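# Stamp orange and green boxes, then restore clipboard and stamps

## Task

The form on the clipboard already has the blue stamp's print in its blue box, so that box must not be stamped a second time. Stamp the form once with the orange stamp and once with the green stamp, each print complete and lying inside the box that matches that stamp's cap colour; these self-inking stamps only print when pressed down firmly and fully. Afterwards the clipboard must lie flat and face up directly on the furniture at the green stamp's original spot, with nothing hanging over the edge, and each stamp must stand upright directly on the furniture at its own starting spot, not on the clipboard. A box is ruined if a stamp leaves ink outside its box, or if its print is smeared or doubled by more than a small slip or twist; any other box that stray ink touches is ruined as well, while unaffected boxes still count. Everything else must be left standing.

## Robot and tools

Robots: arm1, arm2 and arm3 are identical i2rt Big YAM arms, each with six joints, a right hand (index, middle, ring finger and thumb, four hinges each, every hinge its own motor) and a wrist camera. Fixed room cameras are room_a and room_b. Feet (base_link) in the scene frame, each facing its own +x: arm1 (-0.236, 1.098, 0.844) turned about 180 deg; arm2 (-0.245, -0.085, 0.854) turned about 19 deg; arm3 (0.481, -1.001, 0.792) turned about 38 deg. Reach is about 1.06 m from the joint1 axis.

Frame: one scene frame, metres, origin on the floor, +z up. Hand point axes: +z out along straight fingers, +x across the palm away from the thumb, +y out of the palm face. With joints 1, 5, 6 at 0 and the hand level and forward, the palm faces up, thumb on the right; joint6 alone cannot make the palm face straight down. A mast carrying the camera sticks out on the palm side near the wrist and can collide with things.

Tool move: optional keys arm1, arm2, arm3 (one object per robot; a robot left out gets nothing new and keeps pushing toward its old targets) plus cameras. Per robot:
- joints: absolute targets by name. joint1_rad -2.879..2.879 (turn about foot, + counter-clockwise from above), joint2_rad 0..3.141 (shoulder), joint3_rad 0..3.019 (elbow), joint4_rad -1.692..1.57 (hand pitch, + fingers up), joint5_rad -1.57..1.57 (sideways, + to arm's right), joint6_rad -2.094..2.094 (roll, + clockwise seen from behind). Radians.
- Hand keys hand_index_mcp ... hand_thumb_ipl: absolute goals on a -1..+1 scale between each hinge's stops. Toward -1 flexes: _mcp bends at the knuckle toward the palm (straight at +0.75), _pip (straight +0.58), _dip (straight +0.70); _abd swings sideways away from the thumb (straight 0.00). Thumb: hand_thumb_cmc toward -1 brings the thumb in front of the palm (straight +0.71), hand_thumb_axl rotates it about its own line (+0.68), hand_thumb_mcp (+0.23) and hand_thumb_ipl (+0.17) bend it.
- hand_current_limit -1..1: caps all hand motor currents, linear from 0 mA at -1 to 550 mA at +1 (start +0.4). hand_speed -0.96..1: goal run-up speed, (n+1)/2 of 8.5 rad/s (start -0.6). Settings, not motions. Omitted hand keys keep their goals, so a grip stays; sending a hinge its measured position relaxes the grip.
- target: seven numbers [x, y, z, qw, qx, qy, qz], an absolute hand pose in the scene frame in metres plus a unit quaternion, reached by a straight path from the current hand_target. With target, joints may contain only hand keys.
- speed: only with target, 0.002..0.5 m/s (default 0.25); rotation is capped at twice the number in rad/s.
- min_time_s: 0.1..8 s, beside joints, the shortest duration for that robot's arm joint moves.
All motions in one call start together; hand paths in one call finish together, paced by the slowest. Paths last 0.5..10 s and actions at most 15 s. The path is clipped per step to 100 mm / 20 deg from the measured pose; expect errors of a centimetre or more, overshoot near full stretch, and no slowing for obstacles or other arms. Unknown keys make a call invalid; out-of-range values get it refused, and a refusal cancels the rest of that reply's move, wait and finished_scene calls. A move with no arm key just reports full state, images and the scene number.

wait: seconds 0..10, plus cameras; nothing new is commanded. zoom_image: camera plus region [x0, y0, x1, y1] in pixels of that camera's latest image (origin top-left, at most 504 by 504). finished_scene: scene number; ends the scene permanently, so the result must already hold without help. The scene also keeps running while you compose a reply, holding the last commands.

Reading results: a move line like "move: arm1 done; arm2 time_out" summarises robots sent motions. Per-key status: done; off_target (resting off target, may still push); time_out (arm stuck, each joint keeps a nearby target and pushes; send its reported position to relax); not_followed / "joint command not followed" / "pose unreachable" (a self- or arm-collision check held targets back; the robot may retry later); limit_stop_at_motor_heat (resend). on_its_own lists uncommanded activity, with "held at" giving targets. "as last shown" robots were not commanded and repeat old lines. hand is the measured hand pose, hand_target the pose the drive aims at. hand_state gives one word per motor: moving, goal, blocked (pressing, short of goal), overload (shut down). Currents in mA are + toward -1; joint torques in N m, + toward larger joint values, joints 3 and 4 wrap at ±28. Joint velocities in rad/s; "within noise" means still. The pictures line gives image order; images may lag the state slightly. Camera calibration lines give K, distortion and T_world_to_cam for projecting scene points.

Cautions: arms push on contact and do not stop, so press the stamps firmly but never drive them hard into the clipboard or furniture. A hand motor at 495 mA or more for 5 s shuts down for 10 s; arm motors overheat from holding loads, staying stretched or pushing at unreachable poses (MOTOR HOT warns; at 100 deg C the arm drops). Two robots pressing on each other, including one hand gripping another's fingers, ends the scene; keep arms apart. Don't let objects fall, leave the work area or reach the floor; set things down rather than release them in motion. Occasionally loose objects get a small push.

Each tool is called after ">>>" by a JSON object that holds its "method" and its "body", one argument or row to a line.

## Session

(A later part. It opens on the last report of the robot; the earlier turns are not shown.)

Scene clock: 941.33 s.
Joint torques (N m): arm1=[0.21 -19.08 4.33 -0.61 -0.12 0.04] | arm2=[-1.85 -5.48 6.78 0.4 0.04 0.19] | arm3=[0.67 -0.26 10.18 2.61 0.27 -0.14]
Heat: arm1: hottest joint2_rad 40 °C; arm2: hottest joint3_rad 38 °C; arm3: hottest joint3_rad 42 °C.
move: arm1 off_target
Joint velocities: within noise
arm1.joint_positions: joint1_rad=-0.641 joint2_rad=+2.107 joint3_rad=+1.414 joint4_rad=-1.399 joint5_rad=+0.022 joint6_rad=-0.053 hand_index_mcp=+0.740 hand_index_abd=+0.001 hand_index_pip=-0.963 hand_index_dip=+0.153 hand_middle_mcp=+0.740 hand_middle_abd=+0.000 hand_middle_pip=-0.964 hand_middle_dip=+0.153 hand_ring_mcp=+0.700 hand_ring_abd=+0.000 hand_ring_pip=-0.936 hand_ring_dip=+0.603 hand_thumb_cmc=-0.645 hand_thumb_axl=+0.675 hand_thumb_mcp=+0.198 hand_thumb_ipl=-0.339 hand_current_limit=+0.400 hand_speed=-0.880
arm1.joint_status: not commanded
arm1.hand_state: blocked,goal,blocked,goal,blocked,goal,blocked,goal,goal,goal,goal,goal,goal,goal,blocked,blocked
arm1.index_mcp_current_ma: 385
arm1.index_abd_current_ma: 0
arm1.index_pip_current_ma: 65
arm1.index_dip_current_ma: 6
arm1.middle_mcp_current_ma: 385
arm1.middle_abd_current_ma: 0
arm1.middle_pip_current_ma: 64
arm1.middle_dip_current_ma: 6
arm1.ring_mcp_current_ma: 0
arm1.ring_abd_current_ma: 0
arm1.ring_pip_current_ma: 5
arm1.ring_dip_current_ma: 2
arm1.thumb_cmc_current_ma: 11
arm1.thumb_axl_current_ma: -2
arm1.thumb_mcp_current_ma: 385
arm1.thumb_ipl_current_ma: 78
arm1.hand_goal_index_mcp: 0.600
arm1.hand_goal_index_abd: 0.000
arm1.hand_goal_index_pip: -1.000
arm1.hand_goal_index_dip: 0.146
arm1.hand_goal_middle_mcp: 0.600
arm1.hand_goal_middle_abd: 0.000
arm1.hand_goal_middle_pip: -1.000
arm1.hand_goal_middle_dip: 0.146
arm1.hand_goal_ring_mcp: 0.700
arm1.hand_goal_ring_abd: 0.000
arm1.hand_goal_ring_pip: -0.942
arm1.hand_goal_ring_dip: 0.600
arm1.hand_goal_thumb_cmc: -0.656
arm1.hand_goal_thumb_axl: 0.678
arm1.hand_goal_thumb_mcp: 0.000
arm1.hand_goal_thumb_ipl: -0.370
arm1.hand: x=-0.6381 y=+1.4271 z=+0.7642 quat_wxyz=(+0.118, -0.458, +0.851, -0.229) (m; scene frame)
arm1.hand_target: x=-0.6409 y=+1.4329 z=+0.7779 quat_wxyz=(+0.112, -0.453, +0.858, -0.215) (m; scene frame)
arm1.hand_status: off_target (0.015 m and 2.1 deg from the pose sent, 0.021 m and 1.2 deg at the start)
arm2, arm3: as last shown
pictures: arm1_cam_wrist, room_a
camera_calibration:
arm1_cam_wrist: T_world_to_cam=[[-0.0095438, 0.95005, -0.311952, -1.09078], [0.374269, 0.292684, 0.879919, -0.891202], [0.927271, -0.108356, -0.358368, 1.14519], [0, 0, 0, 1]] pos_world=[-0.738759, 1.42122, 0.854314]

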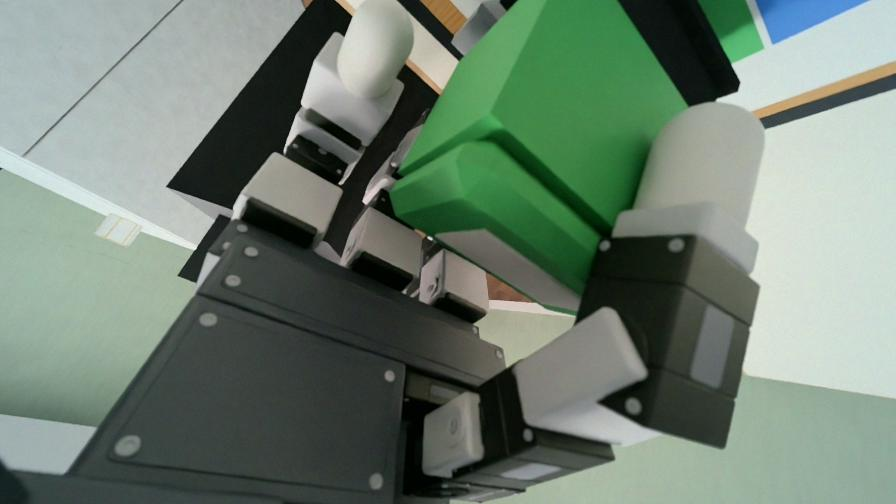

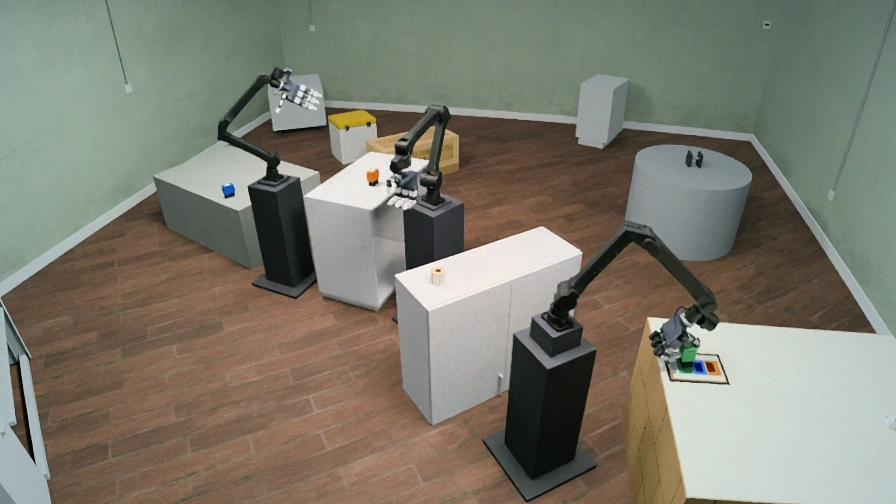

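>>> {"method": "move", "body": {
  "arm1": {"target": [-0.6395, 1.4355, 0.766, -0.1117, 0.4536, -0.8582, 0.2146], "speed": 0.04}
}}

>>> {"method": "move", "body": {
  "arm1": {"target": [-0.6395, 1.4355, 0.757, -0.1117, 0.4536, -0.8582, 0.2146], "speed": 0.04},
  "cameras": ["arm1_cam_wrist","room_a"]
}}

>>> {"method": "zoom_image", "body": {
  "camera": "room_a",
  "region": [668, 345, 708, 379]
}}

>>> {"method": "zoom_image", "body": {
  "camera": "arm1_cam_wrist",
  "region": [600, 0, 800, 120]
}}

Scene clock: 957.53 s.
Joint torques (N m): arm1=[-0.09 -17.49 4.15 -0.55 0 -0.01] | arm2=[-1.96 -5.48 6.79 0.34 0.05 0.2] | arm3=[0.97 0.44 10.17 2.36 0.26 -0.11]
Heat: arm1: hottest joint2_rad 41 °C; arm2: hottest joint3_rad 38 °C; arm3: hottest joint3_rad 42 °C.
move: arm1 done
Joint velocities: within noise
arm1.joint_positions: joint1_rad=-0.644 joint2_rad=+2.107 joint3_rad=+1.414 joint4_rad=-1.376 joint5_rad=+0.022 joint6_rad=-0.053 hand_index_mcp=+0.740 hand_index_abd=+0.001 hand_index_pip=-0.963 hand_index_dip=+0.153 hand_middle_mcp=+0.740 hand_middle_abd=+0.000 hand_middle_pip=-0.964 hand_middle_dip=+0.153 hand_ring_mcp=+0.700 hand_ring_abd=+0.000 hand_ring_pip=-0.936 hand_ring_dip=+0.603 hand_thumb_cmc=-0.645 hand_thumb_axl=+0.675 hand_thumb_mcp=+0.198 hand_thumb_ipl=-0.339 hand_current_limit=+0.400 hand_speed=-0.880
arm1.joint_status: not commanded
arm1.hand_state: blocked,goal,blocked,goal,blocked,goal,blocked,goal,goal,goal,goal,goal,goal,goal,blocked,blocked
arm1.index_mcp_current_ma: 385
arm1.index_abd_current_ma: 0
arm1.index_pip_current_ma: 65
arm1.index_dip_current_ma: 6
arm1.middle_mcp_current_ma: 385
arm1.middle_abd_current_ma: 0
arm1.middle_pip_current_ma: 64
arm1.middle_dip_current_ma: 6
arm1.ring_mcp_current_ma: 0
arm1.ring_abd_current_ma: 0
arm1.ring_pip_current_ma: 5
arm1.ring_dip_current_ma: 2
arm1.thumb_cmc_current_ma: 11
arm1.thumb_axl_current_ma: -2
arm1.thumb_mcp_current_ma: 385
arm1.thumb_ipl_current_ma: 78
arm1.hand_goal_index_mcp: 0.600
arm1.hand_goal_index_abd: 0.000
arm1.hand_goal_index_pip: -1.000
arm1.hand_goal_index_dip: 0.146
arm1.hand_goal_middle_mcp: 0.600
arm1.hand_goal_middle_abd: 0.000
arm1.hand_goal_middle_pip: -1.000
arm1.hand_goal_middle_dip: 0.146
arm1.hand_goal_ring_mcp: 0.700
arm1.hand_goal_ring_abd: 0.000
arm1.hand_goal_ring_pip: -0.942
arm1.hand_goal_ring_dip: 0.600
arm1.hand_goal_thumb_cmc: -0.656
arm1.hand_goal_thumb_axl: 0.678
arm1.hand_goal_thumb_mcp: 0.000
arm1.hand_goal_thumb_ipl: -0.370
arm1.hand: x=-0.6421 y=+1.4317 z=+0.7631 quat_wxyz=(+0.113, -0.458, +0.854, -0.219) (m; scene frame)
arm1.hand_target: x=-0.6394 y=+1.4356 z=+0.7660 quat_wxyz=(+0.112, -0.453, +0.858, -0.215) (m; scene frame)
arm1.hand_status: done (0.005 m and 0.9 deg from the pose sent, 0.009 m and 2.1 deg at the start)
arm2, arm3: as last shown
pictures: none

Scene clock: 958.50 s.
Joint torques (N m): arm1=[-0.03 -16.67 4.31 -0.54 0 -0.01] | arm2=[-2.14 -5.66 6.82 0.36 0.05 0.19] | arm3=[0.91 0.03 10.09 2.33 0.24 -0.18]
Heat: arm1: hottest joint2_rad 41 °C; arm2: hottest joint3_rad 38 °C; arm3: hottest joint3_rad 42 °C.
move: arm1 done
Joint velocities: within noise
arm1.joint_positions: joint1_rad=-0.644 joint2_rad=+2.112 joint3_rad=+1.408 joint4_rad=-1.358 joint5_rad=+0.022 joint6_rad=-0.053 hand_index_mcp=+0.740 hand_index_abd=+0.001 hand_index_pip=-0.963 hand_index_dip=+0.153 hand_middle_mcp=+0.740 hand_middle_abd=+0.000 hand_middle_pip=-0.964 hand_middle_dip=+0.153 hand_ring_mcp=+0.700 hand_ring_abd=+0.000 hand_ring_pip=-0.936 hand_ring_dip=+0.603 hand_thumb_cmc=-0.645 hand_thumb_axl=+0.675 hand_thumb_mcp=+0.198 hand_thumb_ipl=-0.339 hand_current_limit=+0.400 hand_speed=-0.880
arm1.joint_status: not commanded
arm1.hand_state: blocked,goal,blocked,goal,blocked,goal,blocked,goal,goal,goal,goal,goal,goal,goal,blocked,blocked
arm1.index_mcp_current_ma: 385
arm1.index_abd_current_ma: 0
arm1.index_pip_current_ma: 65
arm1.index_dip_current_ma: 6
arm1.middle_mcp_current_ma: 385
arm1.middle_abd_current_ma: 0
arm1.middle_pip_current_ma: 64
arm1.middle_dip_current_ma: 6
arm1.ring_mcp_current_ma: 0
arm1.ring_abd_current_ma: 0
arm1.ring_pip_current_ma: 5
arm1.ring_dip_current_ma: 2
arm1.thumb_cmc_current_ma: 11
arm1.thumb_axl_current_ma: -2
arm1.thumb_mcp_current_ma: 385
arm1.thumb_ipl_current_ma: 78
arm1.hand_goal_index_mcp: 0.600
arm1.hand_goal_index_abd: 0.000
arm1.hand_goal_index_pip: -1.000
arm1.hand_goal_index_dip: 0.146
arm1.hand_goal_middle_mcp: 0.600
arm1.hand_goal_middle_abd: 0.000
arm1.hand_goal_middle_pip: -1.000
arm1.hand_goal_middle_dip: 0.146
arm1.hand_goal_ring_mcp: 0.700
arm1.hand_goal_ring_abd: 0.000
arm1.hand_goal_ring_pip: -0.942
arm1.hand_goal_ring_dip: 0.600
arm1.hand_goal_thumb_cmc: -0.656
arm1.hand_goal_thumb_axl: 0.678
arm1.hand_goal_thumb_mcp: 0.000
arm1.hand_goal_thumb_ipl: -0.370
arm1.hand: x=-0.6424 y=+1.4319 z=+0.7584 quat_wxyz=(+0.112, -0.459, +0.855, -0.216) (m; scene frame)
arm1.hand_target: x=-0.6394 y=+1.4355 z=+0.7570 quat_wxyz=(+0.112, -0.453, +0.858, -0.215) (m; scene frame)
arm1.hand_status: done (0.005 m and 0.7 deg from the pose sent, 0.008 m and 0.9 deg at the start)
arm2, arm3: as last shown
pictures: arm1_cam_wrist, room_a
camera_calibration:
arm1_cam_wrist: T_world_to_cam=[[-0.014636, 0.955494, -0.294647, -1.12142], [0.395809, 0.276144, 0.875831, -0.84523], [0.918216, -0.103805, -0.382235, 1.15347], [0, 0, 0, 1]] pos_world=[-0.740999, 1.42465, 0.850754]

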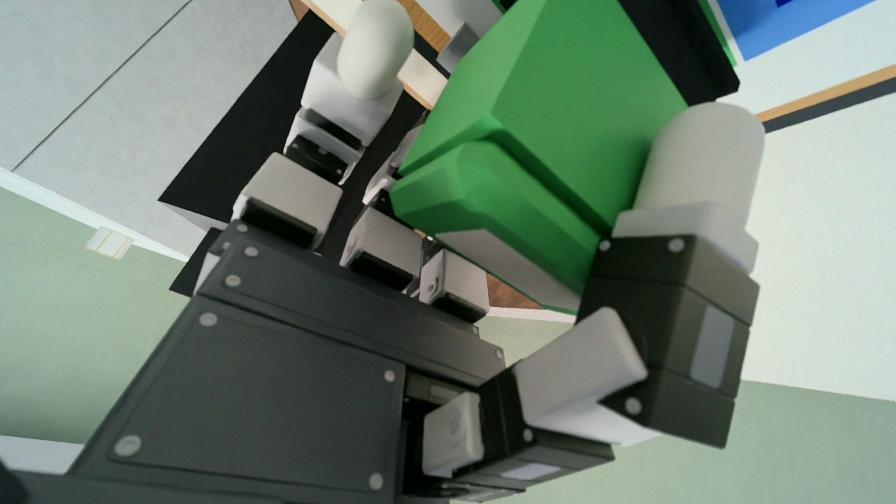

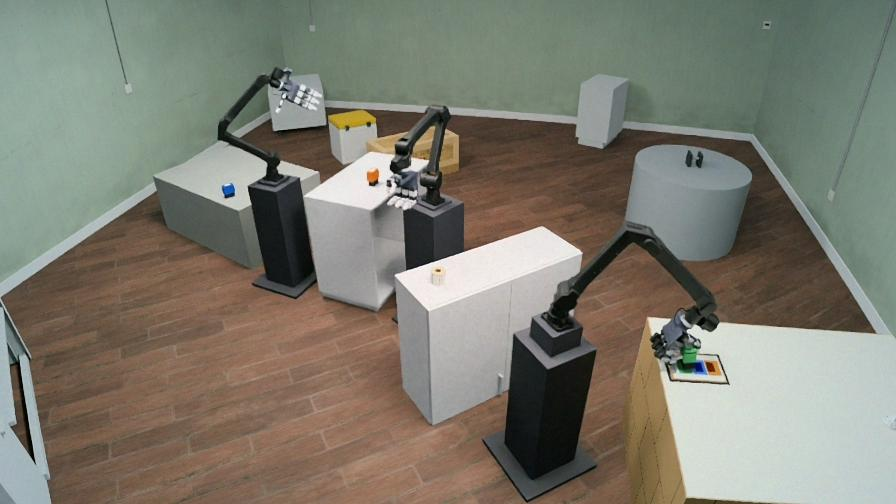

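Scaled by 12.600 from the camera's 896x504 image, which has a finer 1280x720 frame.

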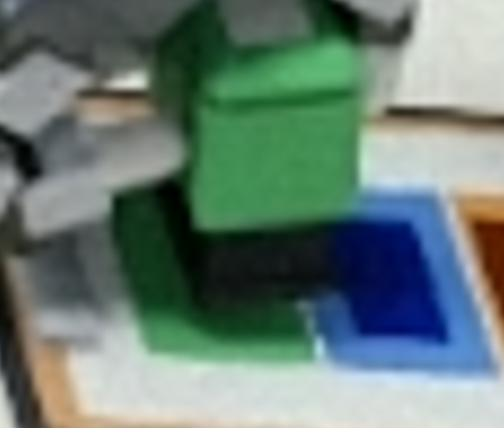

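Scaled by 2.520 from the camera's 896x504 image, which has a finer 1280x720 frame.

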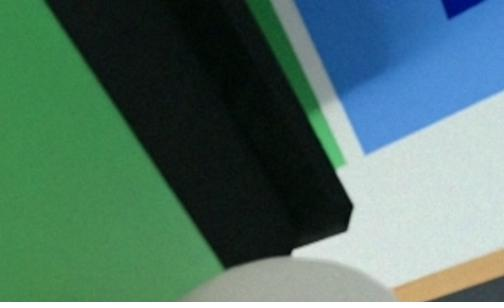

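>>> {"method": "move", "body": {
  "arm1": {"target": [-0.6320, 1.4320, 0.751, -0.1117, 0.4536, -0.8582, 0.2146], "speed": 0.04}
}}

>>> {"method": "move", "body": {
  "arm1": {"target": [-0.6320, 1.4320, 0.744, -0.1117, 0.4536, -0.8582, 0.2146], "speed": 0.04},
  "cameras": ["arm1_cam_wrist","room_a"]
}}

>>> {"method": "zoom_image", "body": {
  "camera": "room_a",
  "region": [668, 345, 708, 379]
}}

>>> {"method": "zoom_image", "body": {
  "camera": "arm1_cam_wrist",
  "region": [600, 0, 800, 120]
}}

Scene clock: 962.27 s.
Joint torques (N m): arm1=[0.03 -16.85 4.15 -0.55 0.06 -0.05] | arm2=[-1.79 -5.42 6.74 0.47 0.03 0.19] | arm3=[0.97 0.67 10.03 2.19 0.19 -0.15]
Heat: arm1: hottest joint2_rad 40 °C; arm2: hottest joint3_rad 38 °C; arm3: hottest joint3_rad 42 °C.
move: arm1 done
Joint velocities: within noise
arm1.joint_positions: joint1_rad=-0.647 joint2_rad=+2.112 joint3_rad=+1.377 joint4_rad=-1.332 joint5_rad=+0.022 joint6_rad=-0.053 hand_index_mcp=+0.740 hand_index_abd=+0.001 hand_index_pip=-0.963 hand_index_dip=+0.153 hand_middle_mcp=+0.740 hand_middle_abd=+0.000 hand_middle_pip=-0.964 hand_middle_dip=+0.153 hand_ring_mcp=+0.700 hand_ring_abd=+0.000 hand_ring_pip=-0.936 hand_ring_dip=+0.603 hand_thumb_cmc=-0.645 hand_thumb_axl=+0.675 hand_thumb_mcp=+0.198 hand_thumb_ipl=-0.339 hand_current_limit=+0.400 hand_speed=-0.880
arm1.joint_status: not commanded
arm1.hand_state: blocked,goal,blocked,goal,blocked,goal,blocked,goal,goal,goal,goal,goal,goal,goal,blocked,blocked
arm1.index_mcp_current_ma: 385
arm1.index_abd_current_ma: 0
arm1.index_pip_current_ma: 65
arm1.index_dip_current_ma: 6
arm1.middle_mcp_current_ma: 385
arm1.middle_abd_current_ma: 0
arm1.middle_pip_current_ma: 64
arm1.middle_dip_current_ma: 6
arm1.ring_mcp_current_ma: 0
arm1.ring_abd_current_ma: 0
arm1.ring_pip_current_ma: 5
arm1.ring_dip_current_ma: 2
arm1.thumb_cmc_current_ma: 11
arm1.thumb_axl_current_ma: -2
arm1.thumb_mcp_current_ma: 385
arm1.thumb_ipl_current_ma: 78
arm1.hand_goal_index_mcp: 0.600
arm1.hand_goal_index_abd: 0.000
arm1.hand_goal_index_pip: -1.000
arm1.hand_goal_index_dip: 0.146
arm1.hand_goal_middle_mcp: 0.600
arm1.hand_goal_middle_abd: 0.000
arm1.hand_goal_middle_pip: -1.000
arm1.hand_goal_middle_dip: 0.146
arm1.hand_goal_ring_mcp: 0.700
arm1.hand_goal_ring_abd: 0.000
arm1.hand_goal_ring_pip: -0.942
arm1.hand_goal_ring_dip: 0.600
arm1.hand_goal_thumb_cmc: -0.656
arm1.hand_goal_thumb_axl: 0.678
arm1.hand_goal_thumb_mcp: 0.000
arm1.hand_goal_thumb_ipl: -0.370
arm1.hand: x=-0.6340 y=+1.4279 z=+0.7497 quat_wxyz=(+0.113, -0.457, +0.855, -0.218) (m; scene frame)
arm1.hand_target: x=-0.6319 y=+1.4320 z=+0.7510 quat_wxyz=(+0.112, -0.453, +0.858, -0.215) (m; scene frame)
arm1.hand_status: done (0.005 m and 0.7 deg from the pose sent, 0.013 m and 0.7 deg at the start)
arm2, arm3: as last shown
pictures: none

Scene clock: 963.27 s.
Joint torques (N m): arm1=[-0.09 -16.5 4.03 -0.54 0.06 -0.05] | arm2=[-2.08 -5.42 6.8 0.4 0.04 0.19] | arm3=[0.91 0.26 10.09 2.48 0.17 -0.14]
Heat: arm1: hottest joint2_rad 40 °C; arm2: hottest joint3_rad 38 °C; arm3: hottest joint3_rad 42 °C.
move: arm1 done
Joint velocities: within noise
arm1.joint_positions: joint1_rad=-0.647 joint2_rad=+2.119 joint3_rad=+1.377 joint4_rad=-1.319 joint5_rad=+0.022 joint6_rad=-0.053 hand_index_mcp=+0.740 hand_index_abd=+0.001 hand_index_pip=-0.963 hand_index_dip=+0.153 hand_middle_mcp=+0.740 hand_middle_abd=+0.000 hand_middle_pip=-0.964 hand_middle_dip=+0.153 hand_ring_mcp=+0.700 hand_ring_abd=+0.000 hand_ring_pip=-0.936 hand_ring_dip=+0.603 hand_thumb_cmc=-0.645 hand_thumb_axl=+0.675 hand_thumb_mcp=+0.198 hand_thumb_ipl=-0.339 hand_current_limit=+0.400 hand_speed=-0.880
arm1.joint_status: not commanded
arm1.hand_state: blocked,goal,blocked,goal,blocked,goal,blocked,goal,goal,goal,goal,goal,goal,goal,blocked,blocked
arm1.index_mcp_current_ma: 385
arm1.index_abd_current_ma: 0
arm1.index_pip_current_ma: 65
arm1.index_dip_current_ma: 6
arm1.middle_mcp_current_ma: 385
arm1.middle_abd_current_ma: 0
arm1.middle_pip_current_ma: 64
arm1.middle_dip_current_ma: 6
arm1.ring_mcp_current_ma: 0
arm1.ring_abd_current_ma: 0
arm1.ring_pip_current_ma: 5
arm1.ring_dip_current_ma: 2
arm1.thumb_cmc_current_ma: 11
arm1.thumb_axl_current_ma: -2
arm1.thumb_mcp_current_ma: 385
arm1.thumb_ipl_current_ma: 78
arm1.hand_goal_index_mcp: 0.600
arm1.hand_goal_index_abd: 0.000
arm1.hand_goal_index_pip: -1.000
arm1.hand_goal_index_dip: 0.146
arm1.hand_goal_middle_mcp: 0.600
arm1.hand_goal_middle_abd: 0.000
arm1.hand_goal_middle_pip: -1.000
arm1.hand_goal_middle_dip: 0.146
arm1.hand_goal_ring_mcp: 0.700
arm1.hand_goal_ring_abd: 0.000
arm1.hand_goal_ring_pip: -0.942
arm1.hand_goal_ring_dip: 0.600
arm1.hand_goal_thumb_cmc: -0.656
arm1.hand_goal_thumb_axl: 0.678
arm1.hand_goal_thumb_mcp: 0.000
arm1.hand_goal_thumb_ipl: -0.370
arm1.hand: x=-0.6356 y=+1.4291 z=+0.7457 quat_wxyz=(+0.112, -0.457, +0.856, -0.215) (m; scene frame)
arm1.hand_target: x=-0.6319 y=+1.4320 z=+0.7440 quat_wxyz=(+0.112, -0.453, +0.858, -0.215) (m; scene frame)
arm1.hand_status: done (0.005 m and 0.5 deg from the pose sent, 0.007 m and 0.7 deg at the start)
arm2, arm3: as last shown
pictures: arm1_cam_wrist, room_a
camera_calibration:
arm1_cam_wrist: T_world_to_cam=[[-0.0118535, 0.955974, -0.293212, -1.12225], [0.397935, 0.273522, 0.87569, -0.830856], [0.917337, -0.1063, -0.383658, 1.14617], [0, 0, 0, 1]] pos_world=[-0.734097, 1.42194, 0.838251]

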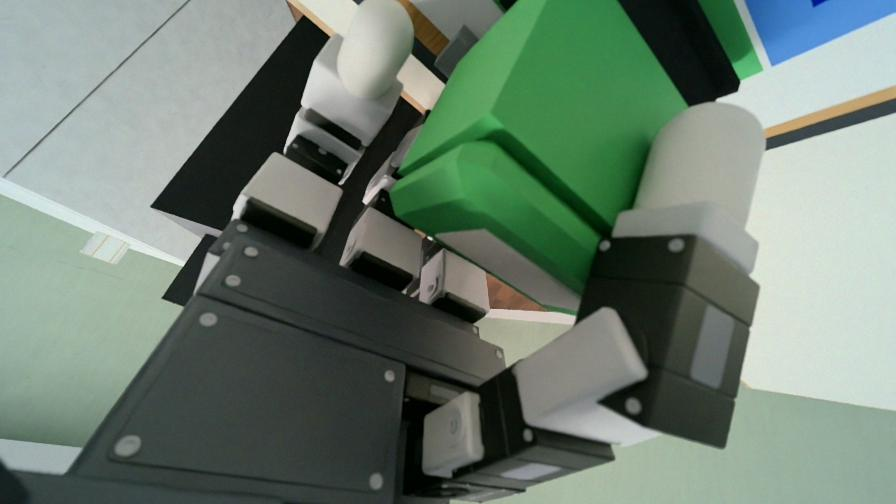

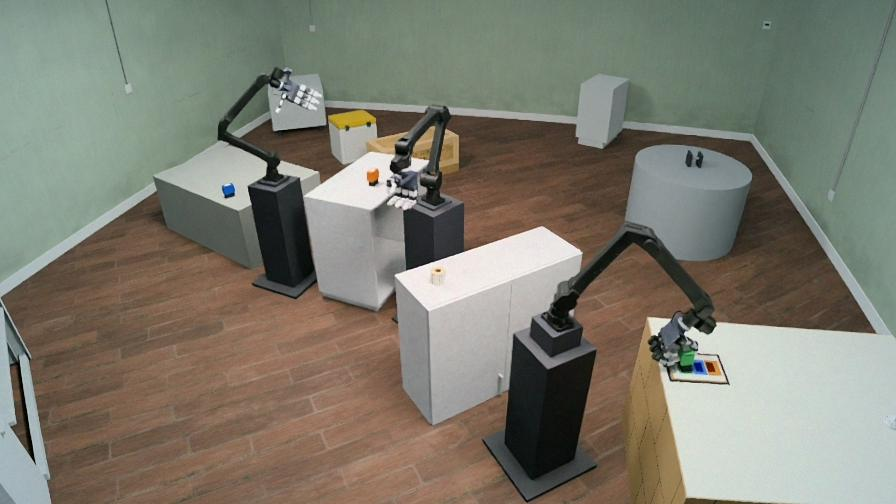

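Scaled by 12.600 from the camera's 896x504 image, which has a finer 1280x720 frame.

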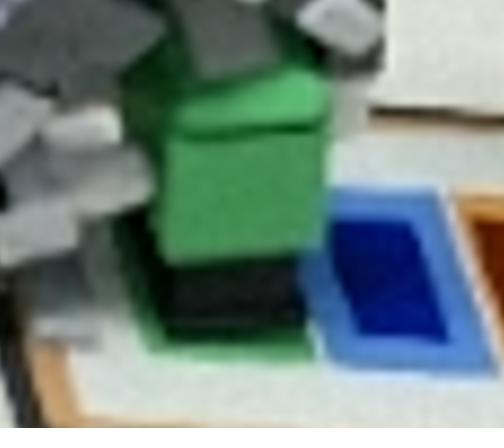

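Scaled by 2.520 from the camera's 896x504 image, which has a finer 1280x720 frame.

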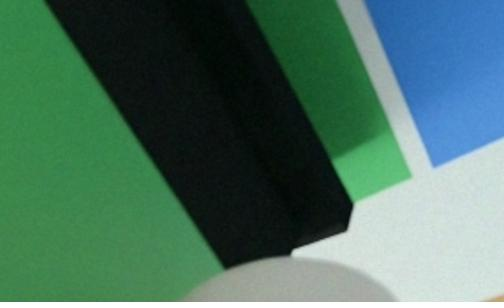

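>>> {"method": "move", "body": {
  "arm1": {"target": [-0.6320, 1.4310, 0.736, -0.1117, 0.4536, -0.8582, 0.2146], "speed": 0.04}
}}

>>> {"method": "move", "body": {
  "arm1": {"target": [-0.6320, 1.4310, 0.729, -0.1117, 0.4536, -0.8582, 0.2146], "speed": 0.04},
  "cameras": ["arm1_cam_wrist","room_a"]
}}

>>> {"method": "zoom_image", "body": {
  "camera": "room_a",
  "region": [668, 345, 708, 379]
}}

>>> {"method": "zoom_image", "body": {
  "camera": "arm1_cam_wrist",
  "region": [600, 0, 800, 120]
}}

Scene clock: 967.20 s.
Joint torques (N m): arm1=[0.03 -15.74 3.95 -0.34 0.02 -0.03] | arm2=[-2.02 -5.48 6.78 0.44 0.05 0.2] | arm3=[1.03 0.26 9.98 2.55 0.17 -0.12]
Heat: arm1: hottest joint2_rad 40 °C; arm2: hottest joint3_rad 38 °C; arm3: hottest joint3_rad 42 °C.
move: arm1 done
Joint velocities: within noise
arm1.joint_positions: joint1_rad=-0.647 joint2_rad=+2.122 joint3_rad=+1.375 joint4_rad=-1.307 joint5_rad=+0.022 joint6_rad=-0.053 hand_index_mcp=+0.738 hand_index_abd=+0.001 hand_index_pip=-0.962 hand_index_dip=+0.154 hand_middle_mcp=+0.735 hand_middle_abd=+0.000 hand_middle_pip=-0.964 hand_middle_dip=+0.147 hand_ring_mcp=+0.700 hand_ring_abd=+0.000 hand_ring_pip=-0.936 hand_ring_dip=+0.603 hand_thumb_cmc=-0.642 hand_thumb_axl=+0.675 hand_thumb_mcp=+0.198 hand_thumb_ipl=-0.339 hand_current_limit=+0.400 hand_speed=-0.880
arm1.joint_status: not commanded
arm1.hand_state: blocked,goal,blocked,goal,blocked,goal,blocked,goal,goal,goal,goal,goal,goal,goal,blocked,blocked
arm1.index_mcp_current_ma: 385
arm1.index_abd_current_ma: 0
arm1.index_pip_current_ma: 67
arm1.index_dip_current_ma: 7
arm1.middle_mcp_current_ma: 385
arm1.middle_abd_current_ma: 0
arm1.middle_pip_current_ma: 64
arm1.middle_dip_current_ma: 0
arm1.ring_mcp_current_ma: 0
arm1.ring_abd_current_ma: 0
arm1.ring_pip_current_ma: 5
arm1.ring_dip_current_ma: 2
arm1.thumb_cmc_current_ma: 17
arm1.thumb_axl_current_ma: -3
arm1.thumb_mcp_current_ma: 385
arm1.thumb_ipl_current_ma: 79
arm1.hand_goal_index_mcp: 0.600
arm1.hand_goal_index_abd: 0.000
arm1.hand_goal_index_pip: -1.000
arm1.hand_goal_index_dip: 0.146
arm1.hand_goal_middle_mcp: 0.600
arm1.hand_goal_middle_abd: 0.000
arm1.hand_goal_middle_pip: -1.000
arm1.hand_goal_middle_dip: 0.146
arm1.hand_goal_ring_mcp: 0.700
arm1.hand_goal_ring_abd: 0.000
arm1.hand_goal_ring_pip: -0.942
arm1.hand_goal_ring_dip: 0.600
arm1.hand_goal_thumb_cmc: -0.656
arm1.hand_goal_thumb_axl: 0.678
arm1.hand_goal_thumb_mcp: 0.000
arm1.hand_goal_thumb_ipl: -0.370
arm1.hand: x=-0.6365 y=+1.4297 z=+0.7432 quat_wxyz=(+0.110, -0.458, +0.856, -0.213) (m; scene frame)
arm1.hand_target: x=-0.6320 y=+1.4310 z=+0.7362 quat_wxyz=(+0.112, -0.453, +0.858, -0.215) (m; scene frame)
arm1.hand_status: done (0.009 m and 0.6 deg from the pose sent, 0.011 m and 0.5 deg at the start)
arm2, arm3: as last shown
pictures: none

Scene clock: 968.33 s.
Joint torques (N m): arm1=[0.09 -14.92 3.95 -0.06 0.02 -0.03] | arm2=[-1.85 -5.3 6.78 0.4 0.04 0.2] | arm3=[0.73 -0.03 10.1 2.43 0.2 -0.1]
Heat: arm1: hottest joint2_rad 40 °C; arm2: hottest joint3_rad 38 °C; arm3: hottest joint3_rad 42 °C.
move: arm1 off_target
Joint velocities: within noise
arm1.joint_positions: joint1_rad=-0.647 joint2_rad=+2.123 joint3_rad=+1.373 joint4_rad=-1.300 joint5_rad=+0.022 joint6_rad=-0.053 hand_index_mcp=+0.735 hand_index_abd=+0.001 hand_index_pip=-0.962 hand_index_dip=+0.147 hand_middle_mcp=+0.735 hand_middle_abd=+0.000 hand_middle_pip=-0.969 hand_middle_dip=+0.140 hand_ring_mcp=+0.700 hand_ring_abd=+0.000 hand_ring_pip=-0.936 hand_ring_dip=+0.603 hand_thumb_cmc=-0.641 hand_thumb_axl=+0.671 hand_thumb_mcp=+0.198 hand_thumb_ipl=-0.338 hand_current_limit=+0.400 hand_speed=-0.880
arm1.joint_status: not commanded
arm1.hand_state: blocked,goal,blocked,goal,blocked,goal,blocked,goal,goal,goal,goal,goal,goal,goal,blocked,blocked
arm1.index_mcp_current_ma: 385
arm1.index_abd_current_ma: 0
arm1.index_pip_current_ma: 67
arm1.index_dip_current_ma: 0
arm1.middle_mcp_current_ma: 385
arm1.middle_abd_current_ma: 0
arm1.middle_pip_current_ma: 50
arm1.middle_dip_current_ma: -4
arm1.ring_mcp_current_ma: 0
arm1.ring_abd_current_ma: 0
arm1.ring_pip_current_ma: 5
arm1.ring_dip_current_ma: 2
arm1.thumb_cmc_current_ma: 19
arm1.thumb_axl_current_ma: -8
arm1.thumb_mcp_current_ma: 385
arm1.thumb_ipl_current_ma: 80
arm1.hand_goal_index_mcp: 0.600
arm1.hand_goal_index_abd: 0.000
arm1.hand_goal_index_pip: -1.000
arm1.hand_goal_index_dip: 0.146
arm1.hand_goal_middle_mcp: 0.600
arm1.hand_goal_middle_abd: 0.000
arm1.hand_goal_middle_pip: -1.000
arm1.hand_goal_middle_dip: 0.146
arm1.hand_goal_ring_mcp: 0.700
arm1.hand_goal_ring_abd: 0.000
arm1.hand_goal_ring_pip: -0.942
arm1.hand_goal_ring_dip: 0.600
arm1.hand_goal_thumb_cmc: -0.656
arm1.hand_goal_thumb_axl: 0.678
arm1.hand_goal_thumb_mcp: 0.000
arm1.hand_goal_thumb_ipl: -0.370
arm1.hand: x=-0.6369 y=+1.4300 z=+0.7419 quat_wxyz=(+0.110, -0.458, +0.857, -0.211) (m; scene frame)
arm1.hand_target: x=-0.6318 y=+1.4308 z=+0.7293 quat_wxyz=(+0.112, -0.453, +0.858, -0.215) (m; scene frame)
arm1.hand_status: off_target (0.014 m and 0.7 deg from the pose sent, 0.015 m and 0.6 deg at the start)
arm2, arm3: as last shown
pictures: arm1_cam_wrist, room_a
camera_calibration:
arm1_cam_wrist: T_world_to_cam=[[-0.0141753, 0.957701, -0.287415, -1.13257], [0.404876, 0.268323, 0.874115, -0.814223], [0.914261, -0.103977, -0.391554, 1.14652], [0, 0, 0, 1]] pos_world=[-0.734612, 1.42235, 0.835131]

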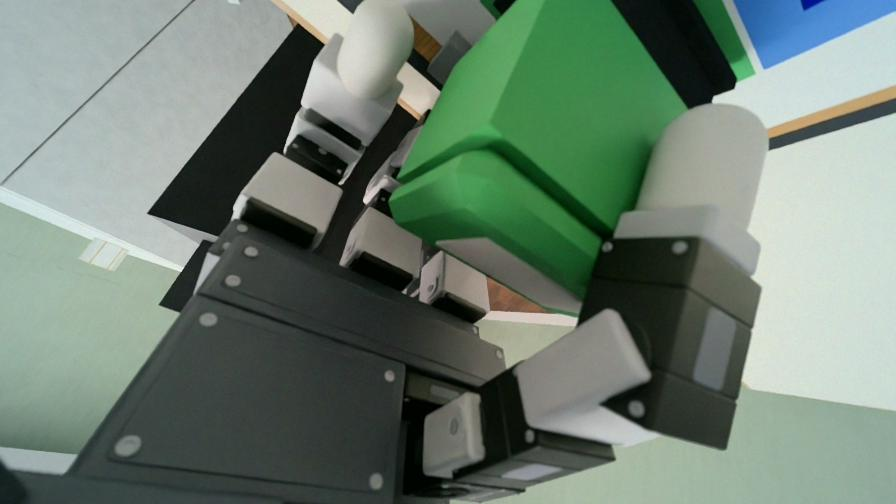

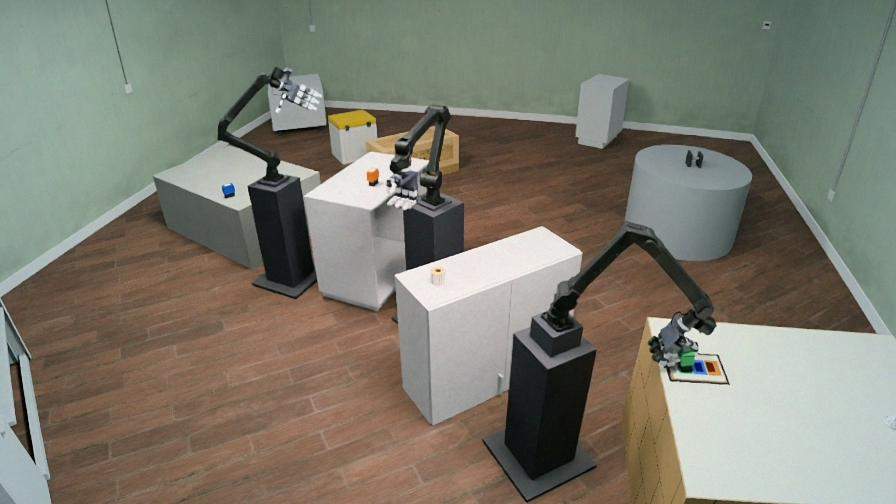

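Scaled by 12.600 from the camera's 896x504 image, which has a finer 1280x720 frame.

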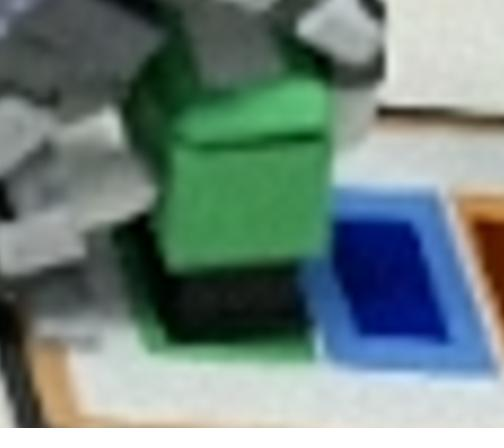

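Scaled by 2.520 from the camera's 896x504 image, which has a finer 1280x720 frame.

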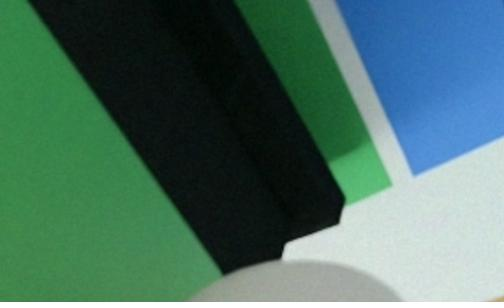

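>>> {"method": "move", "body": {
  "arm1": {"joints": {"hand_index_mcp": 0.70, "hand_middle_mcp": 0.70, "hand_thumb_mcp": 0.10}}
}}

>>> {"method": "move", "body": {
  "arm1": {"joints": {"hand_index_mcp": 0.78, "hand_middle_mcp": 0.78, "hand_ring_mcp": 0.80, "hand_thumb_mcp": 0.20}}
}}

>>> {"method": "move", "body": {
  "arm1": {"joints": {"hand_index_mcp": 0.90, "hand_middle_mcp": 0.90, "hand_ring_mcp": 0.95, "hand_thumb_mcp": 0.40}},
  "cameras": ["arm1_cam_wrist"]
}}

>>> {"method": "zoom_image", "body": {
  "camera": "arm1_cam_wrist",
  "region": [396, 0, 896, 300]
}}

Scene clock: 972.77 s.
Joint torques (N m): arm1=[0.09 -14.92 3.96 -0.12 0.02 -0.03] | arm2=[-1.9 -5.54 6.8 0.4 0.03 0.2] | arm3=[0.73 0.38 9.96 2.39 0.23 -0.14]
Heat: arm1: hottest joint2_rad 39 °C; arm2: hottest joint3_rad 38 °C; arm3: hottest joint3_rad 42 °C.
move: arm1 off_target
Joint velocities: within noise
arm1.joint_positions: joint1_rad=-0.647 joint2_rad=+2.123 joint3_rad=+1.373 joint4_rad=-1.299 joint5_rad=+0.022 joint6_rad=-0.053 hand_index_mcp=+0.742 hand_index_abd=+0.001 hand_index_pip=-0.965 hand_index_dip=+0.145 hand_middle_mcp=+0.743 hand_middle_abd=+0.000 hand_middle_pip=-0.975 hand_middle_dip=+0.140 hand_ring_mcp=+0.700 hand_ring_abd=+0.000 hand_ring_pip=-0.936 hand_ring_dip=+0.603 hand_thumb_cmc=-0.641 hand_thumb_axl=+0.671 hand_thumb_mcp=+0.198 hand_thumb_ipl=-0.338 hand_current_limit=+0.400 hand_speed=-0.880
arm1.joint_status: hand_index_mcp off_target (ended at +0.742, target +0.700); hand_middle_mcp off_target (ended at +0.743, target +0.700); hand_thumb_mcp off_target (ended at +0.198, target +0.100)
arm1.hand_state: blocked,goal,blocked,goal,blocked,goal,blocked,goal,goal,goal,goal,goal,goal,goal,blocked,blocked
arm1.index_mcp_current_ma: 87
arm1.index_abd_current_ma: 0
arm1.index_pip_current_ma: 59
arm1.index_dip_current_ma: 0
arm1.middle_mcp_current_ma: 90
arm1.middle_abd_current_ma: 0
arm1.middle_pip_current_ma: 37
arm1.middle_dip_current_ma: -4
arm1.ring_mcp_current_ma: 0
arm1.ring_abd_current_ma: 0
arm1.ring_pip_current_ma: 5
arm1.ring_dip_current_ma: 2
arm1.thumb_cmc_current_ma: 19
arm1.thumb_axl_current_ma: -8
arm1.thumb_mcp_current_ma: 385
arm1.thumb_ipl_current_ma: 80
arm1.hand_goal_index_mcp: 0.700
arm1.hand_goal_index_abd: 0.000
arm1.hand_goal_index_pip: -1.000
arm1.hand_goal_index_dip: 0.146
arm1.hand_goal_middle_mcp: 0.700
arm1.hand_goal_middle_abd: 0.000
arm1.hand_goal_middle_pip: -1.000
arm1.hand_goal_middle_dip: 0.146
arm1.hand_goal_ring_mcp: 0.700
arm1.hand_goal_ring_abd: 0.000
arm1.hand_goal_ring_pip: -0.942
arm1.hand_goal_ring_dip: 0.600
arm1.hand_goal_thumb_cmc: -0.656
arm1.hand_goal_thumb_axl: 0.678
arm1.hand_goal_thumb_mcp: 0.100
arm1.hand_goal_thumb_ipl: -0.370
arm1.hand: x=-0.6372 y=+1.4303 z=+0.7418 quat_wxyz=(+0.109, -0.458, +0.857, -0.210) (m; scene frame)
arm1.hand_target: x=-0.6318 y=+1.4308 z=+0.7293 quat_wxyz=(+0.112, -0.453, +0.858, -0.215) (m; scene frame)
arm1.hand_status: not commanded
arm2.joint_positions: joint1_rad=+0.311 joint2_rad=+1.102 joint3_rad=+0.918 joint4_rad=-1.398 joint5_rad=+0.002 joint6_rad=+0.059 hand_index_mcp=+0.620 hand_index_abd=-0.001 hand_index_pip=-0.582 hand_index_dip=+0.700 hand_middle_mcp=+0.620 hand_middle_abd=+0.001 hand_middle_pip=-0.583 hand_middle_dip=+0.699 hand_ring_mcp=+0.620 hand_ring_abd=-0.002 hand_ring_pip=-0.581 hand_ring_dip=+0.700 hand_thumb_cmc=-0.568 hand_thumb_axl=+0.679 hand_thumb_mcp=+0.192 hand_thumb_ipl=-0.598 hand_current_limit=+0.600 hand_speed=-0.700
arm2.joint_status: not commanded
arm2.hand_state: goal,goal,goal,goal,goal,goal,goal,goal,goal,goal,goal,goal,goal,goal,goal,goal
arm2.index_mcp_current_ma: 0
arm2.index_abd_current_ma: 0
arm2.index_pip_current_ma: 3
arm2.index_dip_current_ma: 1
arm2.middle_mcp_current_ma: 0
arm2.middle_abd_current_ma: 0
arm2.middle_pip_current_ma: 2
arm2.middle_dip_current_ma: 1
arm2.ring_mcp_current_ma: 0
arm2.ring_abd_current_ma: 0
arm2.ring_pip_current_ma: 3
arm2.ring_dip_current_ma: 1
arm2.thumb_cmc_current_ma: 0
arm2.thumb_axl_current_ma: 0
arm2.thumb_mcp_current_ma: -5
arm2.thumb_ipl_current_ma: 0
arm2.hand_goal_index_mcp: 0.620
arm2.hand_goal_index_abd: 0.000
arm2.hand_goal_index_pip: -0.590
arm2.hand_goal_index_dip: 0.696
arm2.hand_goal_middle_mcp: 0.620
arm2.hand_goal_middle_abd: 0.000
arm2.hand_goal_middle_pip: -0.590
arm2.hand_goal_middle_dip: 0.696
arm2.hand_goal_ring_mcp: 0.620
arm2.hand_goal_ring_abd: 0.000
arm2.hand_goal_ring_pip: -0.590
arm2.hand_goal_ring_dip: 0.696
arm2.hand_goal_thumb_cmc: -0.570
arm2.hand_goal_thumb_axl: 0.678
arm2.hand_goal_thumb_mcp: 0.200
arm2.hand_goal_thumb_ipl: -0.600
arm2.hand: x=+0.0664 y=+0.1118 z=+1.0350 quat_wxyz=(-0.004, +0.473, +0.881, -0.004) (m; scene frame)
arm2.hand_target: x=+0.0674 y=+0.1067 z=+1.0381 quat_wxyz=(-0.003, +0.481, +0.877, -0.001) (m; scene frame)
arm2.hand_status: not commanded
arm3.joint_positions: joint1_rad=+2.290 joint2_rad=+0.632 joint3_rad=+1.361 joint4_rad=-1.266 joint5_rad=+0.116 joint6_rad=+0.997 hand_index_mcp=+0.756 hand_index_abd=+0.000 hand_index_pip=+0.577 hand_index_dip=+0.696 hand_middle_mcp=+0.757 hand_middle_abd=+0.000 hand_middle_pip=+0.577 hand_middle_dip=+0.696 hand_ring_mcp=+0.757 hand_ring_abd=+0.000 hand_ring_pip=+0.577 hand_ring_dip=+0.696 hand_thumb_cmc=+0.716 hand_thumb_axl=+0.677 hand_thumb_mcp=+0.226 hand_thumb_ipl=+0.168 hand_current_limit=+0.400 hand_speed=-0.600
arm3.joint_status: not commanded
arm3.hand_state: goal,goal,goal,goal,goal,goal,goal,goal,goal,goal,goal,goal,goal,goal,goal,goal
arm3.index_mcp_current_ma: 0
arm3.index_abd_current_ma: 0
arm3.index_pip_current_ma: 0
arm3.index_dip_current_ma: 0
arm3.middle_mcp_current_ma: 1
arm3.middle_abd_current_ma: 0
arm3.middle_pip_current_ma: 0
arm3.middle_dip_current_ma: 0
arm3.ring_mcp_current_ma: 1
arm3.ring_abd_current_ma: 0
arm3.ring_pip_current_ma: 0
arm3.ring_dip_current_ma: 0
arm3.thumb_cmc_current_ma: 0
arm3.thumb_axl_current_ma: 0
arm3.thumb_mcp_current_ma: 0
arm3.thumb_ipl_current_ma: 0
arm3.hand_goal_index_mcp: 0.754
arm3.hand_goal_index_abd: 0.000
arm3.hand_goal_index_pip: 0.576
arm3.hand_goal_index_dip: 0.696
arm3.hand_goal_middle_mcp: 0.754
arm3.hand_goal_middle_abd: 0.000
arm3.hand_goal_middle_pip: 0.576
arm3.hand_goal_middle_dip: 0.696
arm3.hand_goal_ring_mcp: 0.754
arm3.hand_goal_ring_abd: 0.000
arm3.hand_goal_ring_pip: 0.576
arm3.hand_goal_ring_dip: 0.696
arm3.hand_goal_thumb_cmc: 0.714
arm3.hand_goal_thumb_axl: 0.678
arm3.hand_goal_thumb_mcp: 0.226
arm3.hand_goal_thumb_ipl: 0.168
arm3.hand: x=+0.2443 y=-0.8522 z=+1.3572 quat_wxyz=(-0.439, -0.142, +0.857, +0.228) (m; scene frame)
arm3.hand_target: x=+0.2459 y=-0.8548 z=+1.3669 quat_wxyz=(-0.449, -0.144, +0.852, +0.230) (m; scene frame)
arm3.hand_status: not commanded
pictures: none

Scene clock: 973.53 s.
Joint torques (N m): arm1=[0.09 -15.5 3.92 -0.55 0.01 -0.03] | arm2=[-1.85 -5.42 6.78 0.39 0.04 0.19] | arm3=[0.79 0.21 10.03 2.58 0.24 -0.12]
Heat: arm1: hottest joint2_rad 39 °C; arm2: hottest joint3_rad 38 °C; arm3: hottest joint3_rad 42 °C.
move: arm1 done
Joint velocities: within noise
arm1.joint_positions: joint1_rad=-0.647 joint2_rad=+2.130 joint3_rad=+1.373 joint4_rad=-1.287 joint5_rad=+0.023 joint6_rad=-0.053 hand_index_mcp=+0.780 hand_index_abd=+0.001 hand_index_pip=-0.996 hand_index_dip=+0.145 hand_middle_mcp=+0.780 hand_middle_abd=+0.000 hand_middle_pip=-1.000 hand_middle_dip=+0.140 hand_ring_mcp=+0.792 hand_ring_abd=+0.000 hand_ring_pip=-0.936 hand_ring_dip=+0.603 hand_thumb_cmc=-0.649 hand_thumb_axl=+0.677 hand_thumb_mcp=+0.208 hand_thumb_ipl=-0.361 hand_current_limit=+0.400 hand_speed=-0.880
arm1.joint_status: all done
arm1.hand_state: goal,goal,goal,goal,goal,goal,goal,goal,goal,goal,goal,goal,goal,goal,goal,goal
arm1.index_mcp_current_ma: 0
arm1.index_abd_current_ma: 0
arm1.index_pip_current_ma: 3
arm1.index_dip_current_ma: 0
arm1.middle_mcp_current_ma: 0
arm1.middle_abd_current_ma: 0
arm1.middle_pip_current_ma: 0
arm1.middle_dip_current_ma: -4
arm1.ring_mcp_current_ma: -8
arm1.ring_abd_current_ma: 0
arm1.ring_pip_current_ma: 5
arm1.ring_dip_current_ma: 2
arm1.thumb_cmc_current_ma: 6
arm1.thumb_axl_current_ma: -1
arm1.thumb_mcp_current_ma: 9
arm1.thumb_ipl_current_ma: 14
arm1.hand_goal_index_mcp: 0.780
arm1.hand_goal_index_abd: 0.000
arm1.hand_goal_index_pip: -1.000
arm1.hand_goal_index_dip: 0.146
arm1.hand_goal_middle_mcp: 0.780
arm1.hand_goal_middle_abd: 0.000
arm1.hand_goal_middle_pip: -1.000
arm1.hand_goal_middle_dip: 0.146
arm1.hand_goal_ring_mcp: 0.800
arm1.hand_goal_ring_abd: 0.000
arm1.hand_goal_ring_pip: -0.942
arm1.hand_goal_ring_dip: 0.600
arm1.hand_goal_thumb_cmc: -0.656
arm1.hand_goal_thumb_axl: 0.678
arm1.hand_goal_thumb_mcp: 0.200
arm1.hand_goal_thumb_ipl: -0.370
arm1.hand: x=-0.6384 y=+1.4313 z=+0.7384 quat_wxyz=(+0.108, -0.458, +0.857, -0.208) (m; scene frame)
arm1.hand_target: x=-0.6318 y=+1.4309 z=+0.7293 quat_wxyz=(+0.112, -0.453, +0.858, -0.214) (m; scene frame)
arm1.hand_status: not commanded
arm2, arm3: as last shown
pictures: none

Scene clock: 974.57 s.
Joint torques (N m): arm1=[0.09 -15.97 3.88 -0.59 0.01 -0.03] | arm2=[-1.73 -5.48 6.79 0.43 0.03 0.19] | arm3=[1.14 -0.09 9.85 2.36 0.24 -0.15]
Heat: arm1: hottest joint2_rad 39 °C; arm2: hottest joint3_rad 38 °C; arm3: hottest joint3_rad 42 °C.
move: arm1 done
Joint velocities: within noise
arm1.joint_positions: joint1_rad=-0.647 joint2_rad=+2.136 joint3_rad=+1.373 joint4_rad=-1.287 joint5_rad=+0.023 joint6_rad=-0.053 hand_index_mcp=+0.890 hand_index_abd=+0.001 hand_index_pip=-0.996 hand_index_dip=+0.145 hand_middle_mcp=+0.890 hand_middle_abd=+0.000 hand_middle_pip=-1.000 hand_middle_dip=+0.144 hand_ring_mcp=+0.939 hand_ring_abd=+0.000 hand_ring_pip=-0.936 hand_ring_dip=+0.603 hand_thumb_cmc=-0.651 hand_thumb_axl=+0.677 hand_thumb_mcp=+0.397 hand_thumb_ipl=-0.368 hand_current_limit=+0.400 hand_speed=-0.880
arm1.joint_status: all done
arm1.hand_state: goal,goal,goal,goal,goal,goal,goal,goal,goal,goal,goal,goal,goal,goal,goal,goal
arm1.index_mcp_current_ma: -11
arm1.index_abd_current_ma: 0
arm1.index_pip_current_ma: 3
arm1.index_dip_current_ma: 0
arm1.middle_mcp_current_ma: -11
arm1.middle_abd_current_ma: 0
arm1.middle_pip_current_ma: 0
arm1.middle_dip_current_ma: -1
arm1.ring_mcp_current_ma: -12
arm1.ring_abd_current_ma: 0
arm1.ring_pip_current_ma: 5
arm1.ring_dip_current_ma: 2
arm1.thumb_cmc_current_ma: 3
arm1.thumb_axl_current_ma: -1
arm1.thumb_mcp_current_ma: -3
arm1.thumb_ipl_current_ma: 2
arm1.hand_goal_index_mcp: 0.900
arm1.hand_goal_index_abd: 0.000
arm1.hand_goal_index_pip: -1.000
arm1.hand_goal_index_dip: 0.146
arm1.hand_goal_middle_mcp: 0.900
arm1.hand_goal_middle_abd: 0.000
arm1.hand_goal_middle_pip: -1.000
arm1.hand_goal_middle_dip: 0.146
arm1.hand_goal_ring_mcp: 0.950
arm1.hand_goal_ring_abd: 0.000
arm1.hand_goal_ring_pip: -0.942
arm1.hand_goal_ring_dip: 0.600
arm1.hand_goal_thumb_cmc: -0.656
arm1.hand_goal_thumb_axl: 0.678
arm1.hand_goal_thumb_mcp: 0.400
arm1.hand_goal_thumb_ipl: -0.370
arm1.hand: x=-0.6372 y=+1.4303 z=+0.7351 quat_wxyz=(+0.110, -0.458, +0.857, -0.211) (m; scene frame)
arm1.hand_target: x=-0.6319 y=+1.4309 z=+0.7294 quat_wxyz=(+0.112, -0.453, +0.858, -0.214) (m; scene frame)
arm1.hand_status: not commanded
arm2, arm3: as last shown
pictures: arm1_cam_wrist
camera_calibration:
arm1_cam_wrist: T_world_to_cam=[[-0.0143988, 0.957846, -0.286919, -1.13557], [0.404865, 0.267959, 0.874232, -0.807914], [0.914263, -0.103576, -0.391657, 1.14372], [0, 0, 0, 1]] pos_world=[-0.734913, 1.42265, 0.828432]

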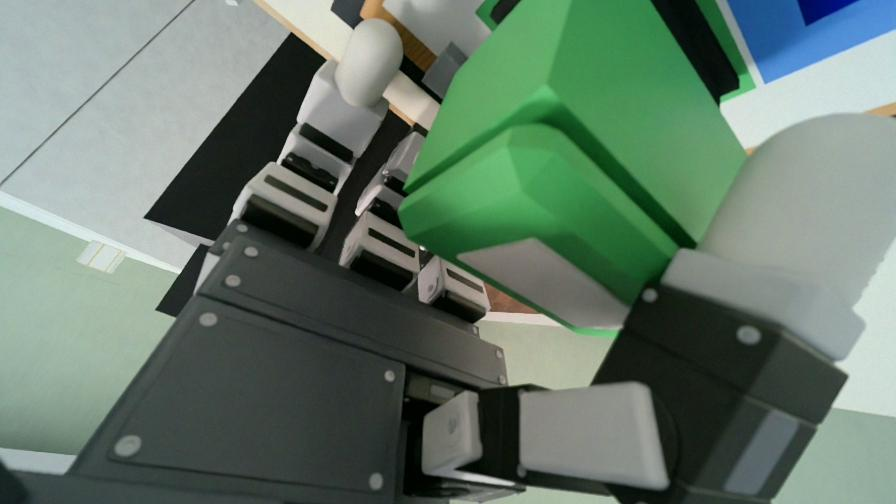

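Scaled by 1.008 from the camera's 896x504 image, which has a finer 1280x720 frame.

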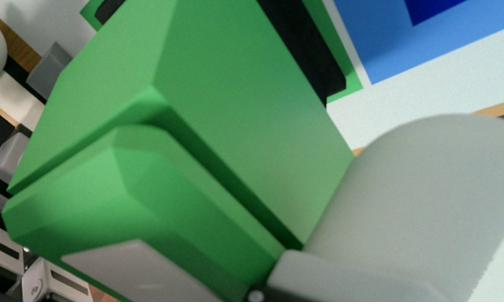

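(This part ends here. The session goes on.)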